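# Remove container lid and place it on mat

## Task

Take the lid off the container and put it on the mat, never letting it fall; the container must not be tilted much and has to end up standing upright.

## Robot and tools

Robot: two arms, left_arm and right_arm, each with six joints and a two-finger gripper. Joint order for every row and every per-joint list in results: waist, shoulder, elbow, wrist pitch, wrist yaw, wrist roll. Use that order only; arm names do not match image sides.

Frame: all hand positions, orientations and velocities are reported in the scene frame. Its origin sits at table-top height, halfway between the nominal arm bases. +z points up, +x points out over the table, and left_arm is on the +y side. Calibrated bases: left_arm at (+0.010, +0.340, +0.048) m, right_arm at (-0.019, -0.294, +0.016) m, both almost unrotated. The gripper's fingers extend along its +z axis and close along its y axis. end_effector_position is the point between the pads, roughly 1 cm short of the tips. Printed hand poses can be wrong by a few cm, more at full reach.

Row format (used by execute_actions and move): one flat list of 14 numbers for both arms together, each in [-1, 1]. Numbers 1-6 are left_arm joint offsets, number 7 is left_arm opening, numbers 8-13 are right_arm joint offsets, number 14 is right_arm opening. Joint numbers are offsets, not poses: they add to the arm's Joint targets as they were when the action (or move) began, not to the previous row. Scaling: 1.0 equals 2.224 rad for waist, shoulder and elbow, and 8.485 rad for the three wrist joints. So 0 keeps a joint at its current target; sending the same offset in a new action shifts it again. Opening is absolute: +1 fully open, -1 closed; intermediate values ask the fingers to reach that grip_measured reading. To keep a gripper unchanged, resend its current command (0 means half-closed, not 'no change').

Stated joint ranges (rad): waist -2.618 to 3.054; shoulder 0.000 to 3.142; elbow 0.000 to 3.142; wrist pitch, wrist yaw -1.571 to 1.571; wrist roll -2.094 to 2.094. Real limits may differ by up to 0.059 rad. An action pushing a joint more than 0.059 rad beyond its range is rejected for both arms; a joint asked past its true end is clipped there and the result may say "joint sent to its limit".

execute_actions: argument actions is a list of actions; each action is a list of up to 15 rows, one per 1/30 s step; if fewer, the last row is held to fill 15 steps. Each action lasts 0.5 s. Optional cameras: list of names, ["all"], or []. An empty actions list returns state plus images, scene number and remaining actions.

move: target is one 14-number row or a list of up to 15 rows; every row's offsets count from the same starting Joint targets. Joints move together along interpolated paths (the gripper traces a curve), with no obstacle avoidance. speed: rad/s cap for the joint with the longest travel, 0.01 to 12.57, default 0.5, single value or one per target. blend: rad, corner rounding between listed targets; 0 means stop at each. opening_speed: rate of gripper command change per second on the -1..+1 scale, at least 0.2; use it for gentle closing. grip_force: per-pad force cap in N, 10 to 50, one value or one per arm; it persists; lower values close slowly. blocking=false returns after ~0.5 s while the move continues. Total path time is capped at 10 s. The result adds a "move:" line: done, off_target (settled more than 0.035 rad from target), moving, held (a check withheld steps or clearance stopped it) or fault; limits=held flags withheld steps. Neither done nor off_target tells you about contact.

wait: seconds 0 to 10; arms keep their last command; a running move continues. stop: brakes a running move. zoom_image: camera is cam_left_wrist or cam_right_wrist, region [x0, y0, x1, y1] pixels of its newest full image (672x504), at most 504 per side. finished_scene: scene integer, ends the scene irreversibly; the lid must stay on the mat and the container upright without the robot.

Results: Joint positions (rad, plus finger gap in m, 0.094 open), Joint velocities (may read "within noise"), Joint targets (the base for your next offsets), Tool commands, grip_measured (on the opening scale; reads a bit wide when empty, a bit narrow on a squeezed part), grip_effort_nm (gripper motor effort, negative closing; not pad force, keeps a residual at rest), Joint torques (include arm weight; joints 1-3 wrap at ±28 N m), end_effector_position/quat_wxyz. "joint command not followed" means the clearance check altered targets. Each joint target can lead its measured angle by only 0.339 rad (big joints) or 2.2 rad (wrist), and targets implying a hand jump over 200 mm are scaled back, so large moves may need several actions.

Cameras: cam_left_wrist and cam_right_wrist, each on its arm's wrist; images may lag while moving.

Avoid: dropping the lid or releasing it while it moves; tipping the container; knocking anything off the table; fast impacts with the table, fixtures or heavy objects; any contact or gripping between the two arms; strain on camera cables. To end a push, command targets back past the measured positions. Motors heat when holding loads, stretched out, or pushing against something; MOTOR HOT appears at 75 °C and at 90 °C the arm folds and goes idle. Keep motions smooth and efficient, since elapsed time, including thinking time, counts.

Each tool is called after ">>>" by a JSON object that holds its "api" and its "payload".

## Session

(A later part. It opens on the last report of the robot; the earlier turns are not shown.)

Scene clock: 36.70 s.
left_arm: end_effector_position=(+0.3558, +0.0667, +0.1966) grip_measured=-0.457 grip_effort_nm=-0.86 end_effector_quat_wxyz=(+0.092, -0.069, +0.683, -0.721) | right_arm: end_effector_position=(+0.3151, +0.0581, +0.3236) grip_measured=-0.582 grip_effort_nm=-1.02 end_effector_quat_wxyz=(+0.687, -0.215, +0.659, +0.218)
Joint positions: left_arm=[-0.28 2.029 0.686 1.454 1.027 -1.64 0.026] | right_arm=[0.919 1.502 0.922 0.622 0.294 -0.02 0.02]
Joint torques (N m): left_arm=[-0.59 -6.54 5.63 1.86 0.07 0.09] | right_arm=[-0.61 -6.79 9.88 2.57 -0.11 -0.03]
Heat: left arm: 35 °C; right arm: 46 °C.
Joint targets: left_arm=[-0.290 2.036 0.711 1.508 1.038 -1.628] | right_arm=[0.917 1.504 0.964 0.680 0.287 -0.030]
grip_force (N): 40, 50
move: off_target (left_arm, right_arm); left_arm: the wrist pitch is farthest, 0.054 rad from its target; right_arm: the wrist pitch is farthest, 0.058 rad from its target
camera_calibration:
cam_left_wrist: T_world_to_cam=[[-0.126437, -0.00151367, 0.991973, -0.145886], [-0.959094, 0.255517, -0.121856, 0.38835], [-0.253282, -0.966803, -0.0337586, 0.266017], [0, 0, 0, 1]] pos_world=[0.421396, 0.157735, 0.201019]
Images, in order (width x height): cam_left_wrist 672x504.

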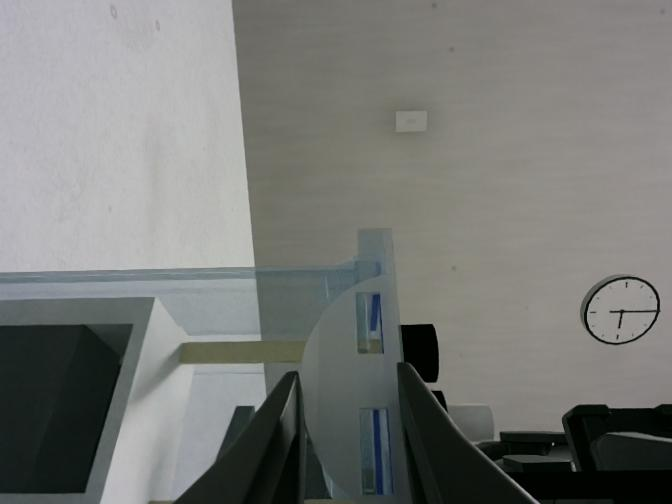

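>>> {"api": "move", "payload": {"target": [0,0,0,0,0,0,-0.7,0,0,0,0,0,0,-0.64], "opening_speed": 0.3}}

>>> {"api": "move", "payload": {"target": [0,0,0,0,0,0.025,-0.7,0,0,0,0,0,0,-0.64], "speed": 0.3, "cameras": ["cam_left_wrist","cam_right_wrist"]}}

>>> {"api": "zoom_image", "payload": {"camera": "cam_left_wrist", "region": [200, 240, 520, 504]}}

Scene clock: 37.53 s.
left_arm: end_effector_position=(+0.3558, +0.0667, +0.1966) grip_measured=-0.457 grip_effort_nm=-0.86 end_effector_quat_wxyz=(+0.092, -0.069, +0.683, -0.721) | right_arm: end_effector_position=(+0.3151, +0.0581, +0.3236) grip_measured=-0.582 grip_effort_nm=-1.02 end_effector_quat_wxyz=(+0.687, -0.215, +0.659, +0.218)
Joint positions: left_arm=[-0.28 2.029 0.686 1.454 1.027 -1.64 0.026] | right_arm=[0.919 1.502 0.922 0.622 0.294 -0.02 0.02]
Joint torques (N m): left_arm=[-0.59 -6.58 5.59 1.85 0.08 0.1] | right_arm=[-0.61 -6.79 9.87 2.57 -0.11 -0.03]
Heat: left arm: 35 °C; right arm: 46 °C.
Joint targets: left_arm=[-0.290 2.036 0.711 1.508 1.038 -1.628] | right_arm=[0.917 1.504 0.964 0.680 0.287 -0.030]
grip_force (N): 40, 50
move: off_target (left_arm, right_arm); left_arm: the wrist pitch is farthest, 0.054 rad from its target; right_arm: the wrist pitch is farthest, 0.058 rad from its target

Scene clock: 39.00 s.
left_arm: end_effector_position=(+0.3573, +0.0671, +0.1972) grip_measured=-0.698 grip_effort_nm=-0.12 end_effector_quat_wxyz=(+0.169, -0.001, +0.685, -0.708) | right_arm: end_effector_position=(+0.3149, +0.0581, +0.3236) grip_measured=-0.582 grip_effort_nm=-1.02 end_effector_quat_wxyz=(+0.687, -0.215, +0.659, +0.218)
Joint positions: left_arm=[-0.28 2.03 0.686 1.46 1.018 -1.437 0.014] | right_arm=[0.921 1.502 0.922 0.622 0.297 -0.02 0.02]
Joint torques (N m): left_arm=[-0.51 -6.67 5.61 1.78 0.1 0.21] | right_arm=[-0.61 -6.78 9.88 2.57 -0.11 -0.03]
Heat: left arm: 35 °C; right arm: 46 °C.
Joint targets: left_arm=[-0.290 2.036 0.711 1.508 1.038 -1.416] | right_arm=[0.917 1.504 0.964 0.680 0.287 -0.030]
grip_force (N): 40, 50
move: off_target (left_arm, right_arm); left_arm: the wrist pitch is farthest, 0.048 rad from its target; right_arm: the wrist pitch is farthest, 0.058 rad from its target
camera_calibration:
cam_left_wrist: T_world_to_cam=[[-0.321255, -0.0489104, 0.945729, -0.0642731], [-0.921797, 0.244985, -0.300455, 0.412474], [-0.216994, -0.968292, -0.123788, 0.271672], [0, 0, 0, 1]] pos_world=[0.418521, 0.158864, 0.218345]
cam_right_wrist: T_world_to_cam=[[0.582236, -0.80623, -0.104851, -0.0986954], [-0.433767, -0.198968, -0.878782, 0.47201], [0.687639, 0.55714, -0.465562, 0.00759326], [0, 0, 0, 1]] pos_world=[0.256985, 0.0101132, 0.407981]

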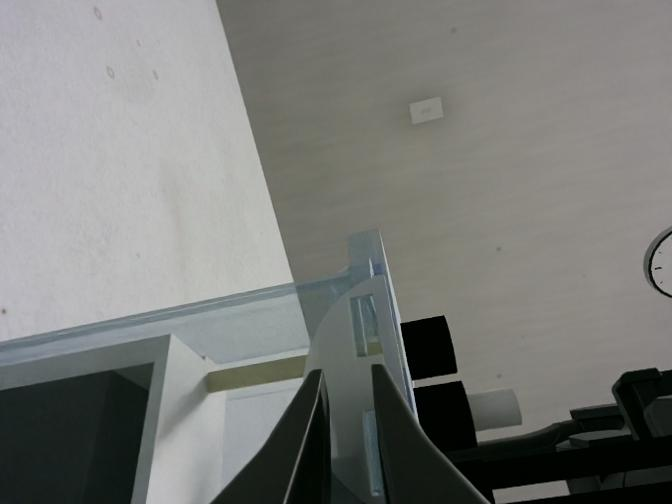

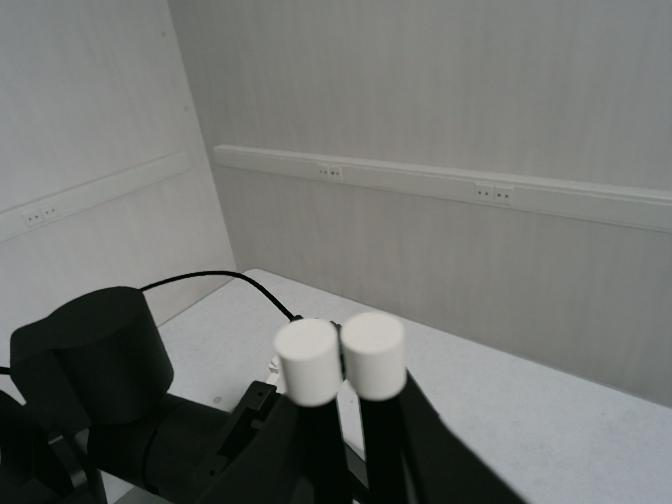

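Scaled by 1.575 from the camera's 672x504 image, which has a finer 960x720 frame.

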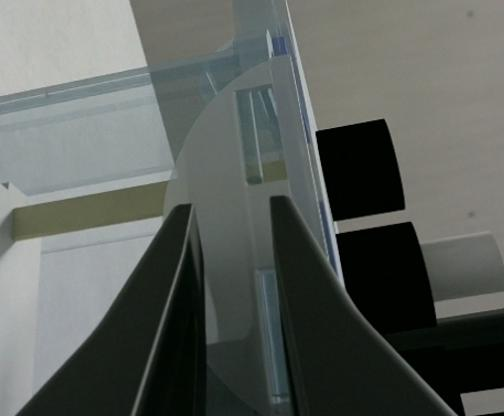

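>>> {"api": "move", "payload": {"target": [[0,0,0,0,0,0,0.1,0,0,0,0,0,0,-0.64],[0.06,0,0,0,0.012,-0.02,0.1,0,0,0,0,0,0,-0.64]], "speed": 0.4, "opening_speed": 1, "cameras": ["cam_left_wrist"]}}

>>> {"api": "zoom_image", "payload": {"camera": "cam_left_wrist", "region": [240, 190, 500, 470]}}

Scene clock: 41.33 s.
left_arm: end_effector_position=(+0.3691, +0.1060, +0.1951) grip_measured=+0.098 grip_effort_nm=0.09 end_effector_quat_wxyz=(+0.119, -0.056, +0.687, -0.714) | right_arm: end_effector_position=(+0.3149, +0.0581, +0.3236) grip_measured=-0.582 grip_effort_nm=-1.02 end_effector_quat_wxyz=(+0.687, -0.215, +0.659, +0.218)
Joint positions: left_arm=[-0.155 2.03 0.686 1.46 1.132 -1.591 0.052] | right_arm=[0.921 1.502 0.922 0.622 0.297 -0.02 0.02]
Joint torques (N m): left_arm=[0.1 -6.63 5.56 1.73 0.07 0.05] | right_arm=[-0.62 -6.79 9.88 2.56 -0.11 -0.03]
Heat: left arm: 35 °C; right arm: 46 °C.
Joint targets: left_arm=[-0.157 2.036 0.711 1.508 1.140 -1.586] | right_arm=[0.917 1.504 0.964 0.680 0.287 -0.030]
grip_force (N): 40, 50
move: off_target (left_arm, right_arm); left_arm: the wrist pitch is farthest, 0.048 rad from its target; right_arm: the wrist pitch is farthest, 0.058 rad from its target
camera_calibration:
cam_left_wrist: T_world_to_cam=[[-0.180494, -0.026586, 0.983217, -0.118266], [-0.956789, 0.23645, -0.169249, 0.401382], [-0.227982, -0.97128, -0.0681152, 0.305174], [0, 0, 0, 1]] pos_world=[0.432266, 0.198358, 0.205002]
Images, in order (width x height): cam_left_wrist 672x504.

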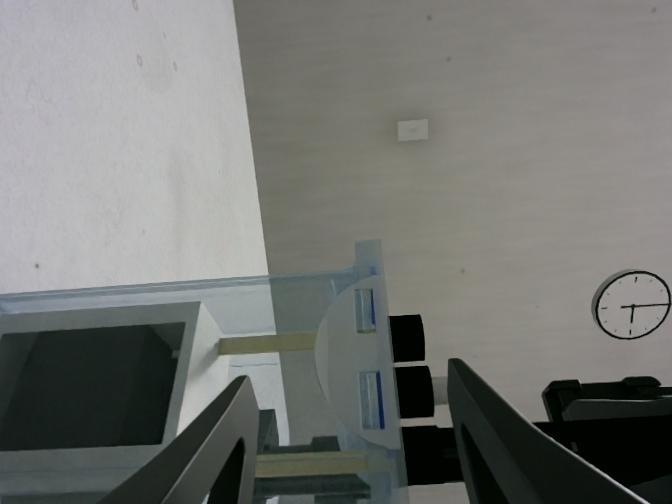

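Scaled by 1.800 from the camera's 672x504 image, which has a finer 960x720 frame.

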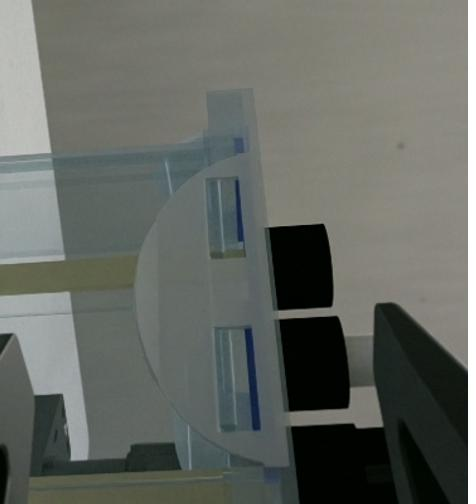

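>>> {"api": "move", "payload": {"target": [[-0.03,0,0,0,-0.0105,-0.005,0.1,0,0,0,0,0,0,-0.64],[-0.0616,0,0,0,-0.0091,-0.005,0.1,0,0,0,0,0,0,-0.64]], "speed": 0.3, "blend": 0.05}}

>>> {"api": "move", "payload": {"target": [0,0,0,0,0,0,-0.46,0,0,0,0,0,0,-0.64], "opening_speed": 0.5, "cameras": ["cam_left_wrist"]}}

>>> {"api": "zoom_image", "payload": {"camera": "cam_left_wrist", "region": [200, 240, 520, 504]}}

Scene clock: 42.47 s.
left_arm: end_effector_position=(+0.3510, +0.0661, +0.1965) grip_measured=+0.098 grip_effort_nm=0.09 end_effector_quat_wxyz=(+0.086, -0.055, +0.685, -0.722) | right_arm: end_effector_position=(+0.3151, +0.0579, +0.3236) grip_measured=-0.582 grip_effort_nm=-1.02 end_effector_quat_wxyz=(+0.687, -0.214, +0.659, +0.217)
Joint positions: left_arm=[-0.278 2.03 0.686 1.46 1.056 -1.632 0.052] | right_arm=[0.921 1.502 0.922 0.622 0.299 -0.02 0.02]
Joint torques (N m): left_arm=[-0.94 -6.57 5.56 1.76 -0.03 0.01] | right_arm=[-0.61 -6.78 9.88 2.57 -0.12 -0.03]
Heat: left arm: 35 °C; right arm: 47 °C.
Joint targets: left_arm=[-0.294 2.036 0.711 1.508 1.063 -1.628] | right_arm=[0.917 1.504 0.964 0.680 0.287 -0.030]
grip_force (N): 40, 50
move: off_target (left_arm, right_arm); blend cut to 0.0351 rad at target 1; left_arm: the wrist pitch is farthest, 0.048 rad from its target; right_arm: the wrist pitch is farthest, 0.058 rad from its target

Scene clock: 44.13 s.
left_arm: end_effector_position=(+0.3506, +0.0656, +0.1970) grip_measured=-0.427 grip_effort_nm=-0.86 end_effector_quat_wxyz=(+0.081, -0.059, +0.684, -0.723) | right_arm: end_effector_position=(+0.3151, +0.0579, +0.3236) grip_measured=-0.582 grip_effort_nm=-1.02 end_effector_quat_wxyz=(+0.687, -0.214, +0.659, +0.217)
Joint positions: left_arm=[-0.28 2.03 0.686 1.463 1.056 -1.649 0.027] | right_arm=[0.921 1.502 0.922 0.622 0.299 -0.02 0.02]
Joint torques (N m): left_arm=[-0.83 -6.63 5.63 1.73 -0.01 0.24] | right_arm=[-0.62 -6.79 9.87 2.56 -0.12 -0.03]
Heat: left arm: 35 °C; right arm: 47 °C.
Joint targets: left_arm=[-0.294 2.036 0.711 1.508 1.063 -1.628] | right_arm=[0.917 1.504 0.964 0.680 0.287 -0.030]
grip_force (N): 40, 50
move: off_target (left_arm, right_arm); left_arm: the wrist pitch is farthest, 0.045 rad from its target; right_arm: the wrist pitch is farthest, 0.058 rad from its target
camera_calibration:
cam_left_wrist: T_world_to_cam=[[-0.125733, 0.00334385, 0.992058, -0.147469], [-0.951238, 0.283513, -0.121516, 0.379055], [-0.281668, -0.958963, -0.0324663, 0.272784], [0, 0, 0, 1]] pos_world=[0.418864, 0.154616, 0.201216]
Images, in order (width x height): cam_left_wrist 672x504.

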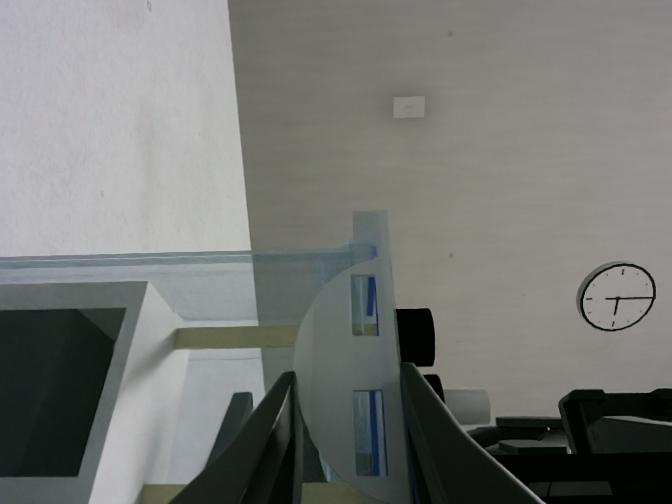

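Scaled by 1.575 from the camera's 672x504 image, which has a finer 960x720 frame.

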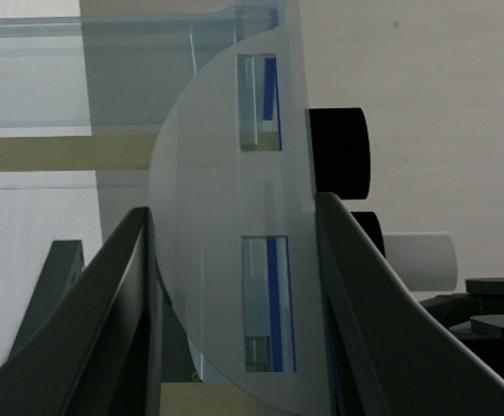

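>>> {"api": "move", "payload": {"target": [0,0,0,0,0,0,-0.7,0,0,0,0,0,0,-0.64], "opening_speed": 0.3}}

>>> {"api": "move", "payload": {"target": [0,0,0,0,0,0.012,-0.7,0,0,0,0,0,0,-0.64], "speed": 0.2, "cameras": ["cam_left_wrist"]}}

>>> {"api": "zoom_image", "payload": {"camera": "cam_left_wrist", "region": [200, 240, 520, 504]}}

Scene clock: 45.27 s.
left_arm: end_effector_position=(+0.3506, +0.0656, +0.1970) grip_measured=-0.427 grip_effort_nm=-0.86 end_effector_quat_wxyz=(+0.081, -0.059, +0.684, -0.723) | right_arm: end_effector_position=(+0.3151, +0.0579, +0.3236) grip_measured=-0.582 grip_effort_nm=-1.02 end_effector_quat_wxyz=(+0.687, -0.214, +0.659, +0.217)
Joint positions: left_arm=[-0.28 2.03 0.686 1.463 1.056 -1.649 0.027] | right_arm=[0.921 1.502 0.922 0.622 0.299 -0.02 0.02]
Joint torques (N m): left_arm=[-0.84 -6.65 5.61 1.73 0 0.21] | right_arm=[-0.61 -6.79 9.88 2.56 -0.12 -0.04]
Heat: left arm: 35 °C; right arm: 47 °C.
Joint targets: left_arm=[-0.294 2.036 0.711 1.508 1.063 -1.628] | right_arm=[0.917 1.504 0.964 0.680 0.287 -0.030]
grip_force (N): 40, 50
move: off_target (left_arm, right_arm); left_arm: the wrist pitch is farthest, 0.045 rad from its target; right_arm: the wrist pitch is farthest, 0.058 rad from its target

Scene clock: 46.33 s.
left_arm: end_effector_position=(+0.3508, +0.0657, +0.1970) grip_measured=-0.427 grip_effort_nm=-0.86 end_effector_quat_wxyz=(+0.102, -0.040, +0.685, -0.720) | right_arm: end_effector_position=(+0.3151, +0.0579, +0.3236) grip_measured=-0.582 grip_effort_nm=-1.02 end_effector_quat_wxyz=(+0.687, -0.214, +0.659, +0.217)
Joint positions: left_arm=[-0.28 2.03 0.686 1.463 1.055 -1.592 0.027] | right_arm=[0.921 1.502 0.922 0.622 0.299 -0.02 0.02]
Joint torques (N m): left_arm=[-0.91 -6.69 5.61 1.72 -0.02 0.72] | right_arm=[-0.64 -6.78 9.87 2.56 -0.12 -0.03]
Heat: left arm: 35 °C; right arm: 47 °C.
Joint targets: left_arm=[-0.294 2.036 0.711 1.508 1.063 -1.526] | right_arm=[0.917 1.504 0.964 0.680 0.287 -0.030]
grip_force (N): 40, 50
move: off_target (left_arm, right_arm); left_arm: the wrist roll is farthest, 0.066 rad from its target; right_arm: the wrist pitch is farthest, 0.058 rad from its target
camera_calibration:
cam_left_wrist: T_world_to_cam=[[-0.180646, -0.00825821, 0.983514, -0.125725], [-0.944477, 0.2805, -0.171121, 0.38694], [-0.274462, -0.959819, -0.0584708, 0.275572], [0, 0, 0, 1]] pos_world=[0.418378, 0.154924, 0.205978]
Images, in order (width x height): cam_left_wrist 672x504.

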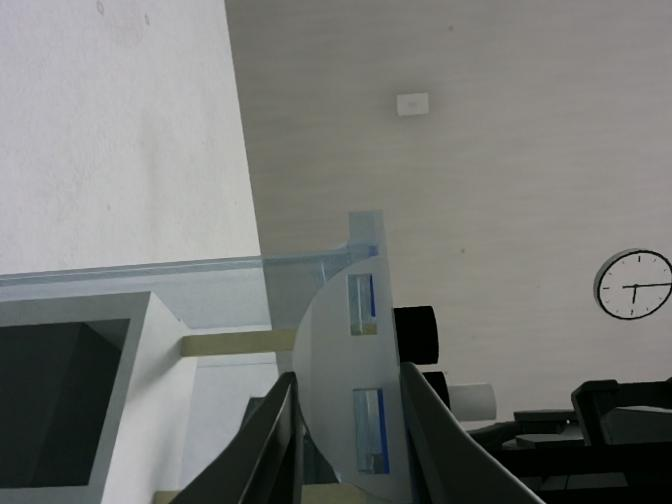

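Scaled by 1.575 from the camera's 672x504 image, which has a finer 960x720 frame.

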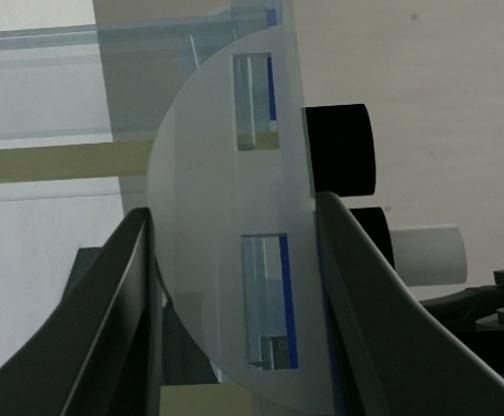

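>>> {"api": "move", "payload": {"target": [0,0,0,0,0,0.015,-0.7,0,0,0,0,0,0,-0.64], "speed": 0.2, "cameras": ["cam_left_wrist"]}}

>>> {"api": "zoom_image", "payload": {"camera": "cam_left_wrist", "region": [200, 240, 520, 504]}}

Scene clock: 47.60 s.
left_arm: end_effector_position=(+0.3552, +0.0669, +0.1988) grip_measured=-0.450 grip_effort_nm=-0.86 end_effector_quat_wxyz=(+0.158, -0.002, +0.684, -0.712) | right_arm: end_effector_position=(+0.3164, +0.0563, +0.3236) grip_measured=-0.582 grip_effort_nm=-1.02 end_effector_quat_wxyz=(+0.688, -0.211, +0.660, +0.214)
Joint positions: left_arm=[-0.278 2.03 0.687 1.469 1.033 -1.465 0.026] | right_arm=[0.919 1.502 0.922 0.622 0.306 -0.02 0.02]
Joint torques (N m): left_arm=[-0.91 -6.72 5.49 1.7 0.19 0.74] | right_arm=[-0.59 -6.78 9.87 2.56 -0.21 -0.02]
Heat: left arm: 35 °C; right arm: 47 °C.
Joint targets: left_arm=[-0.294 2.036 0.711 1.508 1.063 -1.399] | right_arm=[0.917 1.504 0.964 0.680 0.287 -0.030]
grip_force (N): 40, 50
move: off_target (left_arm, right_arm); left_arm: the wrist roll is farthest, 0.066 rad from its target; right_arm: the wrist pitch is farthest, 0.058 rad from its target
camera_calibration:
cam_left_wrist: T_world_to_cam=[[-0.306642, -0.0367098, 0.951117, -0.0736535], [-0.922683, 0.256835, -0.287562, 0.407942], [-0.233723, -0.965758, -0.112628, 0.274841], [0, 0, 0, 1]] pos_world=[0.418052, 0.157952, 0.218316]
Images, in order (width x height): cam_left_wrist 672x504.

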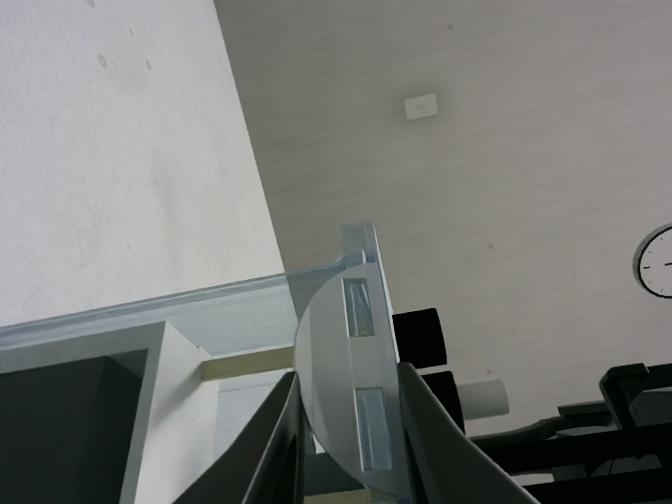

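Scaled by 1.575 from the camera's 672x504 image, which has a finer 960x720 frame.

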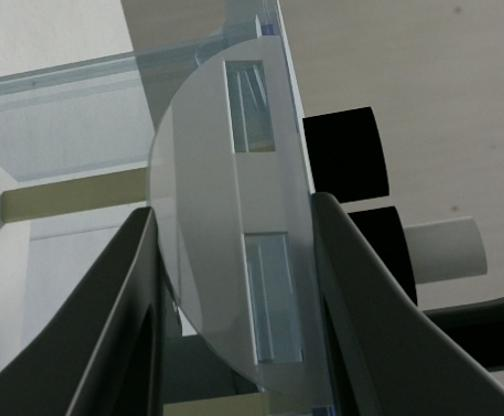

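>>> {"api": "move", "payload": {"target": [0,0,0,0,0,0.018,-0.7,0,0,0,0,0,0,-0.64], "speed": 0.3}}

>>> {"api": "move", "payload": {"target": [[0,0,0,0,0,0,0.0,0,0,0,0,0,0,-0.64],[0.06,0,0,0,0.01,-0.01,0.1,0,0,0,0,0,0,-0.64]], "speed": 0.4, "opening_speed": 0.5, "cameras": ["cam_left_wrist"]}}

>>> {"api": "zoom_image", "payload": {"camera": "cam_left_wrist", "region": [200, 190, 500, 490]}}

Scene clock: 50.03 s.
left_arm: end_effector_position=(+0.3546, +0.0668, +0.2104) grip_measured=-0.697 grip_effort_nm=-0.19 end_effector_quat_wxyz=(+0.244, +0.082, +0.667, -0.700) | right_arm: end_effector_position=(+0.3161, +0.0567, +0.3240) grip_measured=-0.583 grip_effort_nm=-1.02 end_effector_quat_wxyz=(+0.688, -0.212, +0.659, +0.216)
Joint positions: left_arm=[-0.278 2.03 0.695 1.529 1.037 -1.281 0.014] | right_arm=[0.919 1.502 0.922 0.623 0.303 -0.02 0.02]
Joint torques (N m): left_arm=[-0.99 -6.65 4.78 1.05 0.15 0.34] | right_arm=[-0.59 -6.8 9.88 2.56 -0.17 -0.03]
Heat: left arm: 35 °C; right arm: 47 °C.
Joint targets: left_arm=[-0.294 2.036 0.711 1.508 1.063 -1.246] | right_arm=[0.917 1.504 0.964 0.680 0.287 -0.030]
grip_force (N): 40, 50
move: off_target (right_arm); right_arm: the wrist pitch is farthest, 0.057 rad from its target

Scene clock: 53.20 s.
left_arm: end_effector_position=(+0.3677, +0.1045, +0.2055) grip_measured=+0.098 grip_effort_nm=0.09 end_effector_quat_wxyz=(+0.228, +0.057, +0.678, -0.697) | right_arm: end_effector_position=(+0.3161, +0.0567, +0.3240) grip_measured=-0.583 grip_effort_nm=-1.02 end_effector_quat_wxyz=(+0.688, -0.212, +0.659, +0.216)
Joint positions: left_arm=[-0.159 2.03 0.695 1.517 1.139 -1.336 0.052] | right_arm=[0.919 1.502 0.922 0.623 0.303 -0.02 0.02]
Joint torques (N m): left_arm=[0.03 -6.61 4.78 1.11 0.04 0.02] | right_arm=[-0.59 -6.8 9.88 2.55 -0.13 -0.03]
Heat: left arm: 35 °C; right arm: 48 °C.
Joint targets: left_arm=[-0.161 2.036 0.711 1.508 1.148 -1.331] | right_arm=[0.917 1.504 0.964 0.680 0.287 -0.030]
grip_force (N): 40, 50
move: off_target (right_arm); right_arm: the wrist pitch is farthest, 0.057 rad from its target
camera_calibration:
cam_left_wrist: T_world_to_cam=[[-0.472812, -0.0743213, 0.878024, 0.00523249], [-0.861812, 0.246685, -0.443201, 0.42243], [-0.183656, -0.966242, -0.180687, 0.310369], [0, 0, 0, 1]] pos_world=[0.42353, 0.196073, 0.238707]
Images, in order (width x height): cam_left_wrist 672x504.

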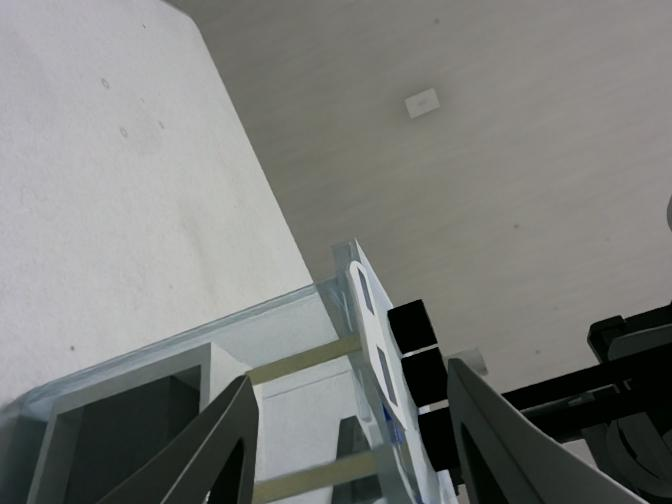

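Scaled by 1.680 from the camera's 672x504 image, which has a finer 960x720 frame.

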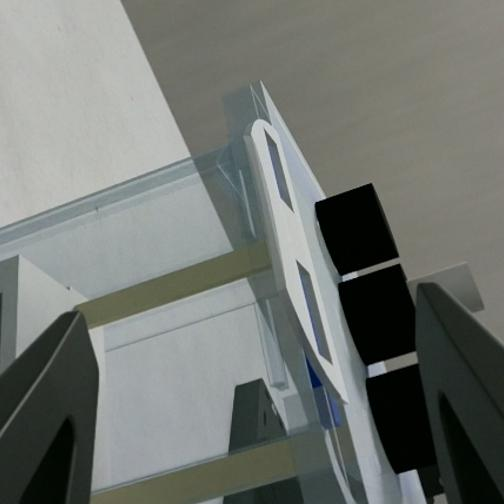

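>>> {"api": "move", "payload": {"target": [[0.2073,0,0,0,0,-0.0364,0.1,0,0,0,0,0,0,-0.64],[0.2073,-0.1826,-0.2253,-0.001,-0.287,-0.0364,0.6,0.0503,0.031,0.0299,0,0.0393,0,-0.64],[-0.5679,-0.1826,-0.2253,-0.001,-0.287,-0.0364,0.6,0.0874,0.0786,0.0802,0,0.0747,0,-0.64]], "speed": [0.8,1.2,1.0], "blend": [0.1,0.1,0], "cameras": ["cam_left_wrist","cam_right_wrist"]}}

Scene clock: 61.27 s.
left_arm: end_effector_position=(+0.2118, +0.1030, +0.2044) grip_measured=+0.598 grip_effort_nm=0.09 end_effector_quat_wxyz=(-0.414, +0.484, -0.505, +0.583) | right_arm: end_effector_position=(+0.3193, +0.0596, +0.3231) grip_measured=-0.583 grip_effort_nm=-1.02 end_effector_quat_wxyz=(+0.714, -0.069, +0.692, +0.074)
Joint positions: left_arm=[-1.421 1.656 0.218 1.513 -1.264 -1.646 0.075] | right_arm=[1.099 1.676 1.1 0.626 0.894 -0.035 0.02]
Joint torques (N m): left_arm=[-0.54 -5.56 2.22 1.04 -0.17 0.02] | right_arm=[0.66 -8.17 9.72 2.27 0.23 0.04]
Heat: left arm: 34 °C; right arm: 48 °C.
Joint targets: left_arm=[-1.424 1.630 0.210 1.500 -1.287 -1.640] | right_arm=[1.111 1.678 1.143 0.680 0.921 -0.030]
grip_force (N): 40, 50
move: off_target (right_arm); blend cut to 0 rad at target 2; right_arm: the wrist pitch is farthest, 0.054 rad from its target
camera_calibration:
cam_left_wrist: T_world_to_cam=[[0.0161976, 0.046776, 0.998774, -0.208244], [-0.629747, -0.775406, 0.0465278, 0.243985], [0.776631, -0.629729, 0.0168973, 0.00172693], [0, 0, 0, 1]] pos_world=[0.15568, 0.200015, 0.196608]
cam_right_wrist: T_world_to_cam=[[0.203045, -0.972199, -0.11663, 0.0347008], [-0.486022, 0.00333628, -0.87394, 0.476908], [0.850033, 0.234133, -0.471832, -0.027054], [0, 0, 0, 1]] pos_world=[0.247739, 0.0384793, 0.408072]

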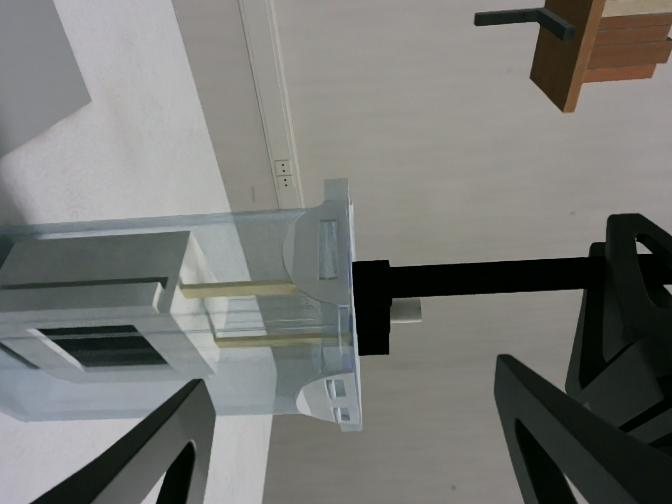

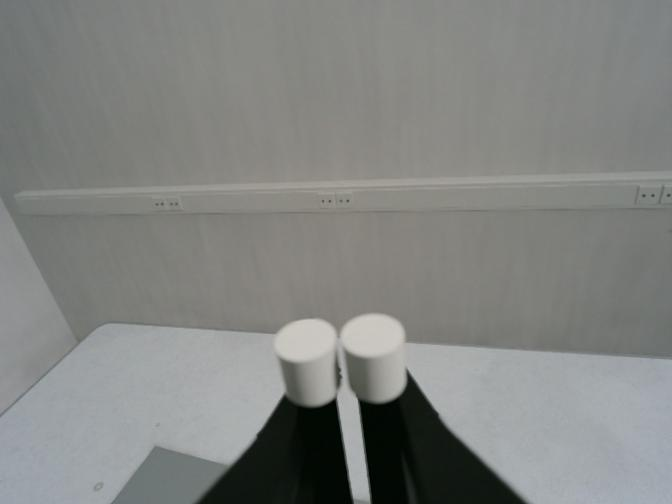

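>>> {"api": "zoom_image", "payload": {"camera": "cam_left_wrist", "region": [220, 160, 460, 450]}}

Scaled by 1.738 from the camera's 672x504 image, which has a finer 960x720 frame.

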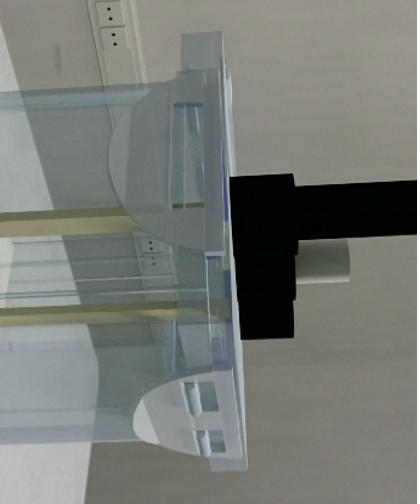

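>>> {"api": "move", "payload": {"target": [0.0858,0.0515,0.066,-0.0071,0.0208,0,0.7,0,0,0,0,0,0,-0.64], "speed": 0.5, "cameras": ["cam_left_wrist"]}}

Scene clock: 63.27 s.
left_arm: end_effector_position=(+0.2583, +0.0885, +0.2054) grip_measured=+0.698 grip_effort_nm=0.09 end_effector_quat_wxyz=(-0.427, +0.485, -0.500, +0.576) | right_arm: end_effector_position=(+0.3193, +0.0596, +0.3231) grip_measured=-0.583 grip_effort_nm=-1.02 end_effector_quat_wxyz=(+0.714, -0.069, +0.692, +0.074)
Joint positions: left_arm=[-1.235 1.736 0.332 1.469 -1.106 -1.646 0.08] | right_arm=[1.099 1.676 1.1 0.626 0.894 -0.035 0.02]
Joint torques (N m): left_arm=[0.43 -3.9 5.34 1.01 0.04 0.04] | right_arm=[0.65 -8.21 9.73 2.27 0.21 0.03]
Heat: left arm: 34 °C; right arm: 48 °C.
Joint targets: left_arm=[-1.233 1.744 0.357 1.439 -1.111 -1.640] | right_arm=[1.111 1.678 1.143 0.680 0.921 -0.030]
grip_force (N): 40, 50
move: off_target (right_arm); right_arm: the wrist pitch is farthest, 0.054 rad from its target
camera_calibration:
cam_left_wrist: T_world_to_cam=[[0.00649266, 0.0343414, 0.999389, -0.205801], [-0.608129, -0.793224, 0.0312079, 0.26109], [0.793811, -0.60796, 0.0157339, -0.0496768], [0, 0, 0, 1]] pos_world=[0.199547, 0.183969, 0.198309]
Images, in order (width x height): cam_left_wrist 672x504.

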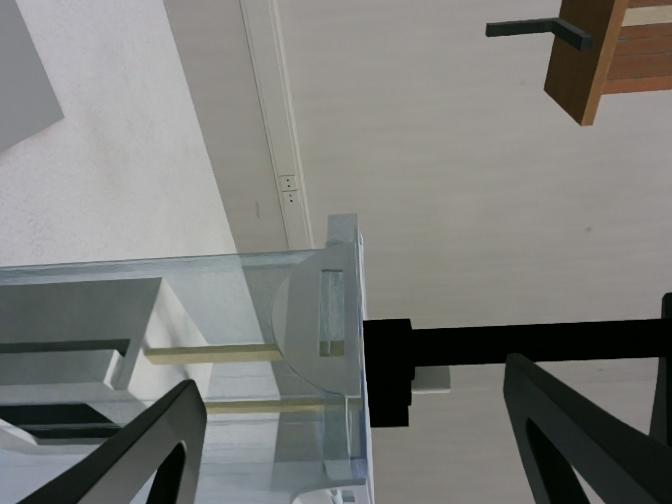

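>>> {"api": "move", "payload": {"target": [0.031,0.0342,0.0193,0.0131,0.0089,0,0.5,0,0,0,0,0,0,-0.64], "speed": 0.3, "cameras": ["cam_left_wrist"]}}

Scene clock: 65.20 s.
left_arm: end_effector_position=(+0.2773, +0.0823, +0.1983) grip_measured=+0.502 grip_effort_nm=-0.11 end_effector_quat_wxyz=(-0.427, +0.482, -0.502, +0.577) | right_arm: end_effector_position=(+0.3193, +0.0596, +0.3231) grip_measured=-0.583 grip_effort_nm=-1.02 end_effector_quat_wxyz=(+0.714, -0.069, +0.692, +0.074)
Joint positions: left_arm=[-1.166 1.811 0.371 1.501 -1.031 -1.646 0.071] | right_arm=[1.099 1.676 1.1 0.626 0.894 -0.035 0.02]
Joint torques (N m): left_arm=[0.47 -4.34 5.46 1.83 0.02 0.04] | right_arm=[0.66 -8.21 9.72 2.27 0.2 0.03]
Heat: left arm: 34 °C; right arm: 48 °C.
Joint targets: left_arm=[-1.164 1.820 0.400 1.551 -1.035 -1.640] | right_arm=[1.111 1.678 1.143 0.680 0.921 -0.030]
grip_force (N): 40, 50
move: off_target (left_arm, right_arm); left_arm: the wrist pitch is farthest, 0.049 rad from its target; right_arm: the wrist pitch is farthest, 0.054 rad from its target
camera_calibration:
cam_left_wrist: T_world_to_cam=[[0.0032461, 0.0298951, 0.999548, -0.19746], [-0.612944, -0.789712, 0.0256098, 0.270139], [0.79012, -0.612749, 0.0157605, -0.0669969], [0, 0, 0, 1]] pos_world=[0.219157, 0.178183, 0.191508]
Images, in order (width x height): cam_left_wrist 672x504.

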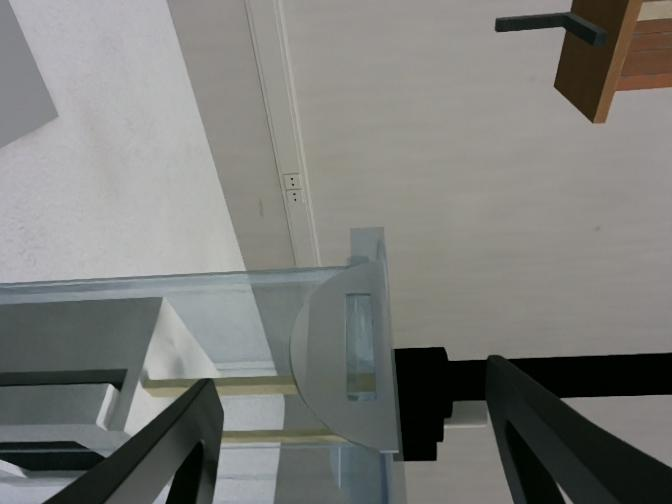

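>>> {"api": "move", "payload": {"target": [0.0081,0.0095,0.0045,0.0008,0.003,0,-0.2,0,0,0,0,0,0,-0.64], "speed": 0.3, "opening_speed": 0.8, "cameras": ["cam_left_wrist"]}}

>>> {"api": "zoom_image", "payload": {"camera": "cam_left_wrist", "region": [200, 240, 520, 504]}}

Scene clock: 67.17 s.
left_arm: end_effector_position=(+0.2824, +0.0818, +0.1940) grip_measured=-0.198 grip_effort_nm=-0.11 end_effector_quat_wxyz=(-0.429, +0.481, -0.506, +0.574) | right_arm: end_effector_position=(+0.3195, +0.0588, +0.3231) grip_measured=-0.583 grip_effort_nm=-1.02 end_effector_quat_wxyz=(+0.714, -0.067, +0.693, +0.073)
Joint positions: left_arm=[-1.148 1.832 0.379 1.504 -1.013 -1.646 0.038] | right_arm=[1.099 1.676 1.1 0.626 0.898 -0.035 0.02]
Joint torques (N m): left_arm=[0.51 -4.38 5.53 1.89 0.06 0.05] | right_arm=[0.65 -8.21 9.73 2.27 0.16 0.03]
Heat: left arm: 34 °C; right arm: 48 °C.
Joint targets: left_arm=[-1.146 1.842 0.410 1.557 -1.010 -1.640] | right_arm=[1.111 1.678 1.143 0.680 0.921 -0.030]
grip_force (N): 40, 50
move: off_target (left_arm, right_arm); left_arm: the wrist pitch is farthest, 0.053 rad from its target; right_arm: the wrist pitch is farthest, 0.054 rad from its target
camera_calibration:
cam_left_wrist: T_world_to_cam=[[0.00617099, 0.0195379, 0.99979, -0.193244], [-0.612842, -0.789972, 0.0192202, 0.274119], [0.790182, -0.612832, 0.00709871, -0.0695674], [0, 0, 0, 1]] pos_world=[0.224155, 0.177689, 0.188428]
Images, in order (width x height): cam_left_wrist 672x504.

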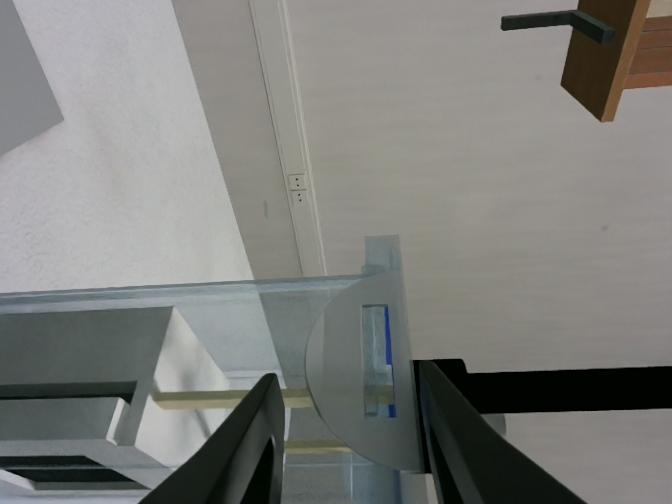

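Scaled by 1.575 from the camera's 672x504 image, which has a finer 960x720 frame.

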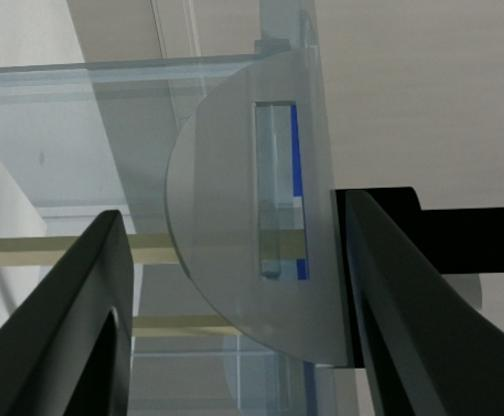

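>>> {"api": "move", "payload": {"target": [0,-0.0165,0.0018,-0.0105,0.0,0,-0.1,0,0,0,0,0,0,-0.64], "speed": 0.3, "opening_speed": 0.8}}

>>> {"api": "move", "payload": {"target": [0,0,0,0,0,0,-0.34,0,0,0,0,0,0,-0.64], "opening_speed": 0.5, "cameras": ["cam_left_wrist"]}}

>>> {"api": "zoom_image", "payload": {"camera": "cam_left_wrist", "region": [200, 240, 520, 504]}}

Scene clock: 68.13 s.
left_arm: end_effector_position=(+0.2823, +0.0815, +0.1928) grip_measured=-0.102 grip_effort_nm=0.09 end_effector_quat_wxyz=(-0.429, +0.479, -0.509, +0.572) | right_arm: end_effector_position=(+0.3195, +0.0588, +0.3231) grip_measured=-0.583 grip_effort_nm=-1.02 end_effector_quat_wxyz=(+0.714, -0.067, +0.693, +0.073)
Joint positions: left_arm=[-1.148 1.832 0.379 1.497 -1.011 -1.646 0.042] | right_arm=[1.099 1.676 1.1 0.626 0.898 -0.035 0.02]
Joint torques (N m): left_arm=[0.44 -7.1 5.85 1.04 0.05 0.03] | right_arm=[0.65 -8.21 9.72 2.26 0.16 0.03]
Heat: left arm: 34 °C; right arm: 49 °C.
Joint targets: left_arm=[-1.146 1.805 0.414 1.468 -1.010 -1.640] | right_arm=[1.111 1.678 1.143 0.680 0.921 -0.030]
grip_force (N): 40, 50
move: off_target (right_arm); right_arm: the wrist pitch is farthest, 0.054 rad from its target

Scene clock: 68.83 s.
left_arm: end_effector_position=(+0.2832, +0.0813, +0.1956) grip_measured=-0.338 grip_effort_nm=-0.14 end_effector_quat_wxyz=(-0.430, +0.482, -0.504, +0.573) | right_arm: end_effector_position=(+0.3195, +0.0586, +0.3231) grip_measured=-0.583 grip_effort_nm=-1.02 end_effector_quat_wxyz=(+0.714, -0.067, +0.693, +0.072)
Joint positions: left_arm=[-1.148 1.828 0.387 1.494 -1.019 -1.646 0.031] | right_arm=[1.099 1.676 1.1 0.626 0.9 -0.035 0.02]
Joint torques (N m): left_arm=[0.39 -6.78 5.37 1.06 0.07 0.03] | right_arm=[0.65 -8.21 9.72 2.26 0.13 0.03]
Heat: left arm: 34 °C; right arm: 49 °C.
Joint targets: left_arm=[-1.146 1.805 0.414 1.468 -1.010 -1.640] | right_arm=[1.111 1.678 1.143 0.680 0.921 -0.030]
grip_force (N): 40, 50
move: off_target (right_arm); right_arm: the wrist pitch is farthest, 0.054 rad from its target
camera_calibration:
cam_left_wrist: T_world_to_cam=[[0.00581797, 0.0210433, 0.999762, -0.194809], [-0.608012, -0.793669, 0.0202436, 0.273005], [0.793906, -0.607985, 0.00817702, -0.0722038], [0, 0, 0, 1]] pos_world=[0.224447, 0.176876, 0.189826]
Images, in order (width x height): cam_left_wrist 672x504.

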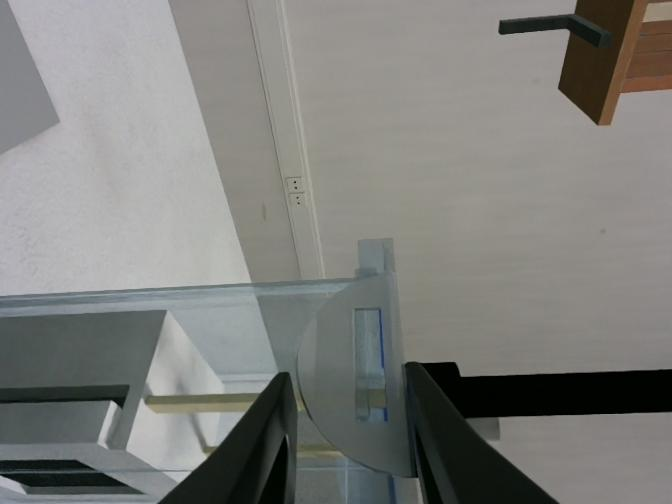

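Scaled by 1.575 from the camera's 672x504 image, which has a finer 960x720 frame.

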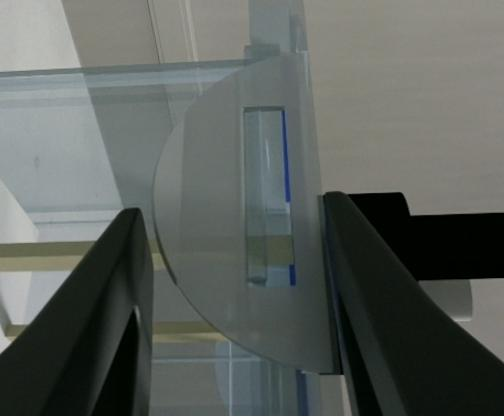

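>>> {"api": "move", "payload": {"target": [0,0,0,0,0,0,-0.7,0,0,0,0,0,0,-0.64], "opening_speed": 0.3, "cameras": ["cam_left_wrist"]}}

>>> {"api": "zoom_image", "payload": {"camera": "cam_left_wrist", "region": [200, 240, 520, 504]}}

Scene clock: 70.33 s.
left_arm: end_effector_position=(+0.2831, +0.0814, +0.1966) grip_measured=-0.434 grip_effort_nm=-0.86 end_effector_quat_wxyz=(-0.428, +0.485, -0.501, +0.576) | right_arm: end_effector_position=(+0.3196, +0.0583, +0.3231) grip_measured=-0.583 grip_effort_nm=-1.02 end_effector_quat_wxyz=(+0.714, -0.066, +0.693, +0.071)
Joint positions: left_arm=[-1.148 1.825 0.387 1.494 -1.019 -1.654 0.027] | right_arm=[1.099 1.676 1.1 0.626 0.902 -0.035 0.02]
Joint torques (N m): left_arm=[0.53 -6.53 5.39 1.06 0.05 0.11] | right_arm=[0.65 -8.21 9.73 2.26 0.12 0.04]
Heat: left arm: 34 °C; right arm: 49 °C.
Joint targets: left_arm=[-1.146 1.805 0.414 1.468 -1.010 -1.640] | right_arm=[1.111 1.678 1.143 0.680 0.921 -0.030]
grip_force (N): 40, 50
move: off_target (right_arm); right_arm: the wrist pitch is farthest, 0.054 rad from its target
camera_calibration:
cam_left_wrist: T_world_to_cam=[[0.00588245, 0.0315013, 0.999486, -0.196606], [-0.608205, -0.793265, 0.0285813, 0.27139], [0.793758, -0.608061, 0.0144929, -0.0733594], [0, 0, 0, 1]] pos_world=[0.224447, 0.176871, 0.189812]
Images, in order (width x height): cam_left_wrist 672x504.

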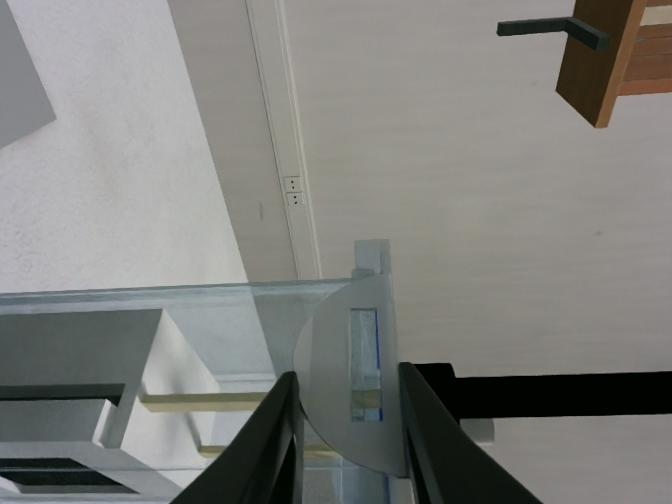

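Scaled by 1.575 from the camera's 672x504 image, which has a finer 960x720 frame.

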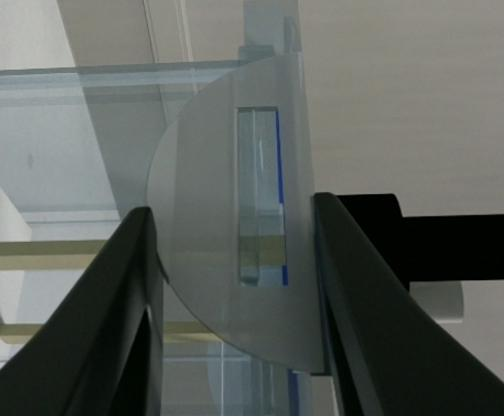

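Firm grasp at −0.434. Roll.

>>> {"api": "move", "payload": {"target": [0,0,0,0,0,0.014,-0.7,0,0,0,0,0,0,-0.64], "speed": 0.2}}

>>> {"api": "move", "payload": {"target": [0,0,0,0,0,0.016,-0.7,0,0,0,0,0,0,-0.64], "speed": 0.2, "cameras": ["cam_left_wrist"]}}

>>> {"api": "zoom_image", "payload": {"camera": "cam_left_wrist", "region": [200, 200, 520, 504]}}

Scene clock: 71.50 s.
left_arm: end_effector_position=(+0.2835, +0.0802, +0.1978) grip_measured=-0.439 grip_effort_nm=-0.86 end_effector_quat_wxyz=(+0.447, -0.467, +0.516, -0.562) | right_arm: end_effector_position=(+0.3202, +0.0553, +0.3235) grip_measured=-0.583 grip_effort_nm=-1.02 end_effector_quat_wxyz=(+0.715, -0.059, +0.693, +0.067)
Joint positions: left_arm=[-1.148 1.825 0.391 1.494 -1.017 -1.583 0.026] | right_arm=[1.099 1.676 1.1 0.629 0.918 -0.034 0.02]
Joint torques (N m): left_arm=[0.43 -6.53 5.01 1.1 0.06 0.73] | right_arm=[0.65 -8.2 9.72 2.22 0.02 0.04]
Heat: left arm: 34 °C; right arm: 49 °C.
Joint targets: left_arm=[-1.146 1.805 0.414 1.468 -1.010 -1.521] | right_arm=[1.111 1.678 1.143 0.680 0.921 -0.030]
grip_force (N): 40, 50
move: off_target (left_arm, right_arm); left_arm: the wrist roll is farthest, 0.062 rad from its target; right_arm: the wrist pitch is farthest, 0.051 rad from its target

Scene clock: 72.60 s.
left_arm: end_effector_position=(+0.2815, +0.0788, +0.1998) grip_measured=-0.493 grip_effort_nm=-0.86 end_effector_quat_wxyz=(+0.477, -0.435, +0.541, -0.538) | right_arm: end_effector_position=(+0.3208, +0.0525, +0.3227) grip_measured=-0.583 grip_effort_nm=-1.02 end_effector_quat_wxyz=(+0.715, -0.055, +0.694, +0.059)
Joint positions: left_arm=[-1.156 1.82 0.391 1.497 -1.021 -1.465 0.024] | right_arm=[1.099 1.677 1.1 0.629 0.935 -0.038 0.02]
Joint torques (N m): left_arm=[0.4 -6.27 5.04 1.07 0.06 0.93] | right_arm=[0.66 -8.23 9.7 2.21 -0.17 0.07]
Heat: left arm: 34 °C; right arm: 49 °C.
Joint targets: left_arm=[-1.146 1.805 0.414 1.468 -1.010 -1.385] | right_arm=[1.111 1.678 1.143 0.680 0.921 -0.030]
grip_force (N): 40, 50
move: off_target (left_arm, right_arm); left_arm: the wrist roll is farthest, 0.080 rad from its target; right_arm: the wrist pitch is farthest, 0.051 rad from its target
camera_calibration:
cam_left_wrist: T_world_to_cam=[[-0.0296127, -0.142584, 0.98934, -0.173948], [-0.606371, -0.784287, -0.131181, 0.2989], [0.79463, -0.603792, -0.0632339, -0.0587338], [0, 0, 0, 1]] pos_world=[0.222765, 0.174158, 0.20759]
Images, in order (width x height): cam_left_wrist 672x504.

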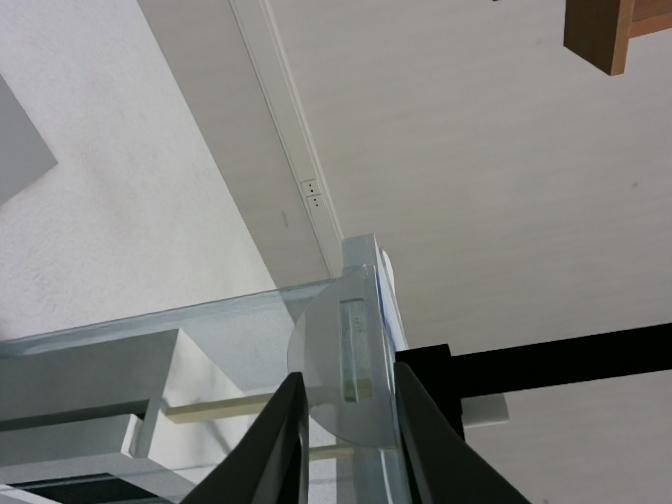

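Scaled by 1.575 from the camera's 672x504 image, which has a finer 960x720 frame.

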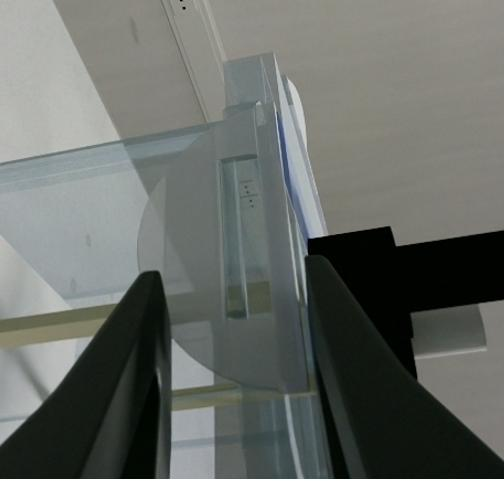

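>>> {"api": "move", "payload": {"target": [0,0,0,0,0,0.018,-0.7,0,0,0,0,0,0,-0.64], "speed": 0.2, "cameras": ["cam_left_wrist"]}}

>>> {"api": "zoom_image", "payload": {"camera": "cam_left_wrist", "region": [200, 200, 520, 504]}}

Scene clock: 74.33 s.
left_arm: end_effector_position=(+0.2850, +0.0842, +0.2009) grip_measured=-0.698 grip_effort_nm=-0.12 end_effector_quat_wxyz=(+0.537, -0.384, +0.578, -0.479) | right_arm: end_effector_position=(+0.3218, +0.0484, +0.3239) grip_measured=-0.583 grip_effort_nm=-1.02 end_effector_quat_wxyz=(+0.717, -0.047, +0.693, +0.052)
Joint positions: left_arm=[-1.145 1.817 0.394 1.494 -1.037 -1.253 0.014] | right_arm=[1.097 1.677 1.1 0.637 0.955 -0.044 0.02]
Joint torques (N m): left_arm=[0.16 -5.98 4.75 1.06 0.23 0.2] | right_arm=[0.84 -8.23 9.68 2.12 -0.37 0.13]
Heat: left arm: 34 °C; right arm: 49 °C.
Joint targets: left_arm=[-1.146 1.805 0.414 1.468 -1.010 -1.233] | right_arm=[1.111 1.678 1.143 0.680 0.921 -0.030]
grip_force (N): 40, 50
move: off_target (right_arm); right_arm: the elbow is farthest, 0.043 rad from its target
camera_calibration:
cam_left_wrist: T_world_to_cam=[[-0.0526612, -0.342979, 0.937866, -0.140475], [-0.572032, -0.759454, -0.309853, 0.329477], [0.818539, -0.552807, -0.156201, -0.0506385], [0, 0, 0, 1]] pos_world=[0.222523, 0.17405, 0.225926]
Images, in order (width x height): cam_left_wrist 672x504.

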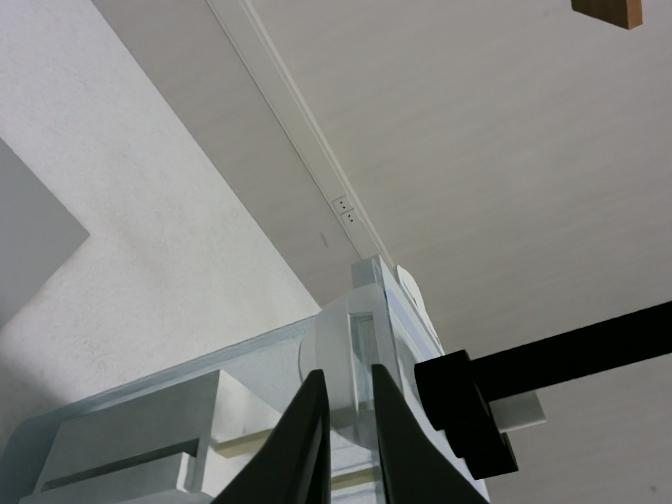

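Scaled by 1.575 from the camera's 672x504 image, which has a finer 960x720 frame.

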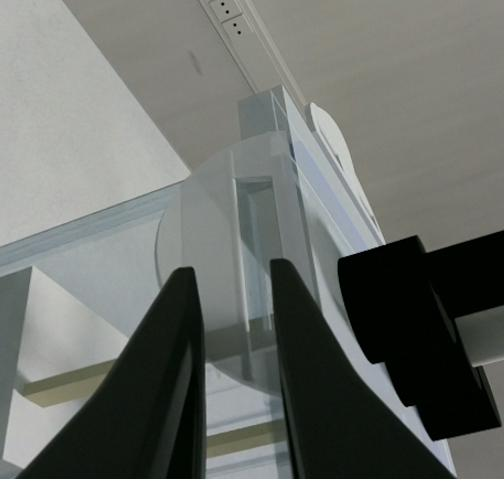

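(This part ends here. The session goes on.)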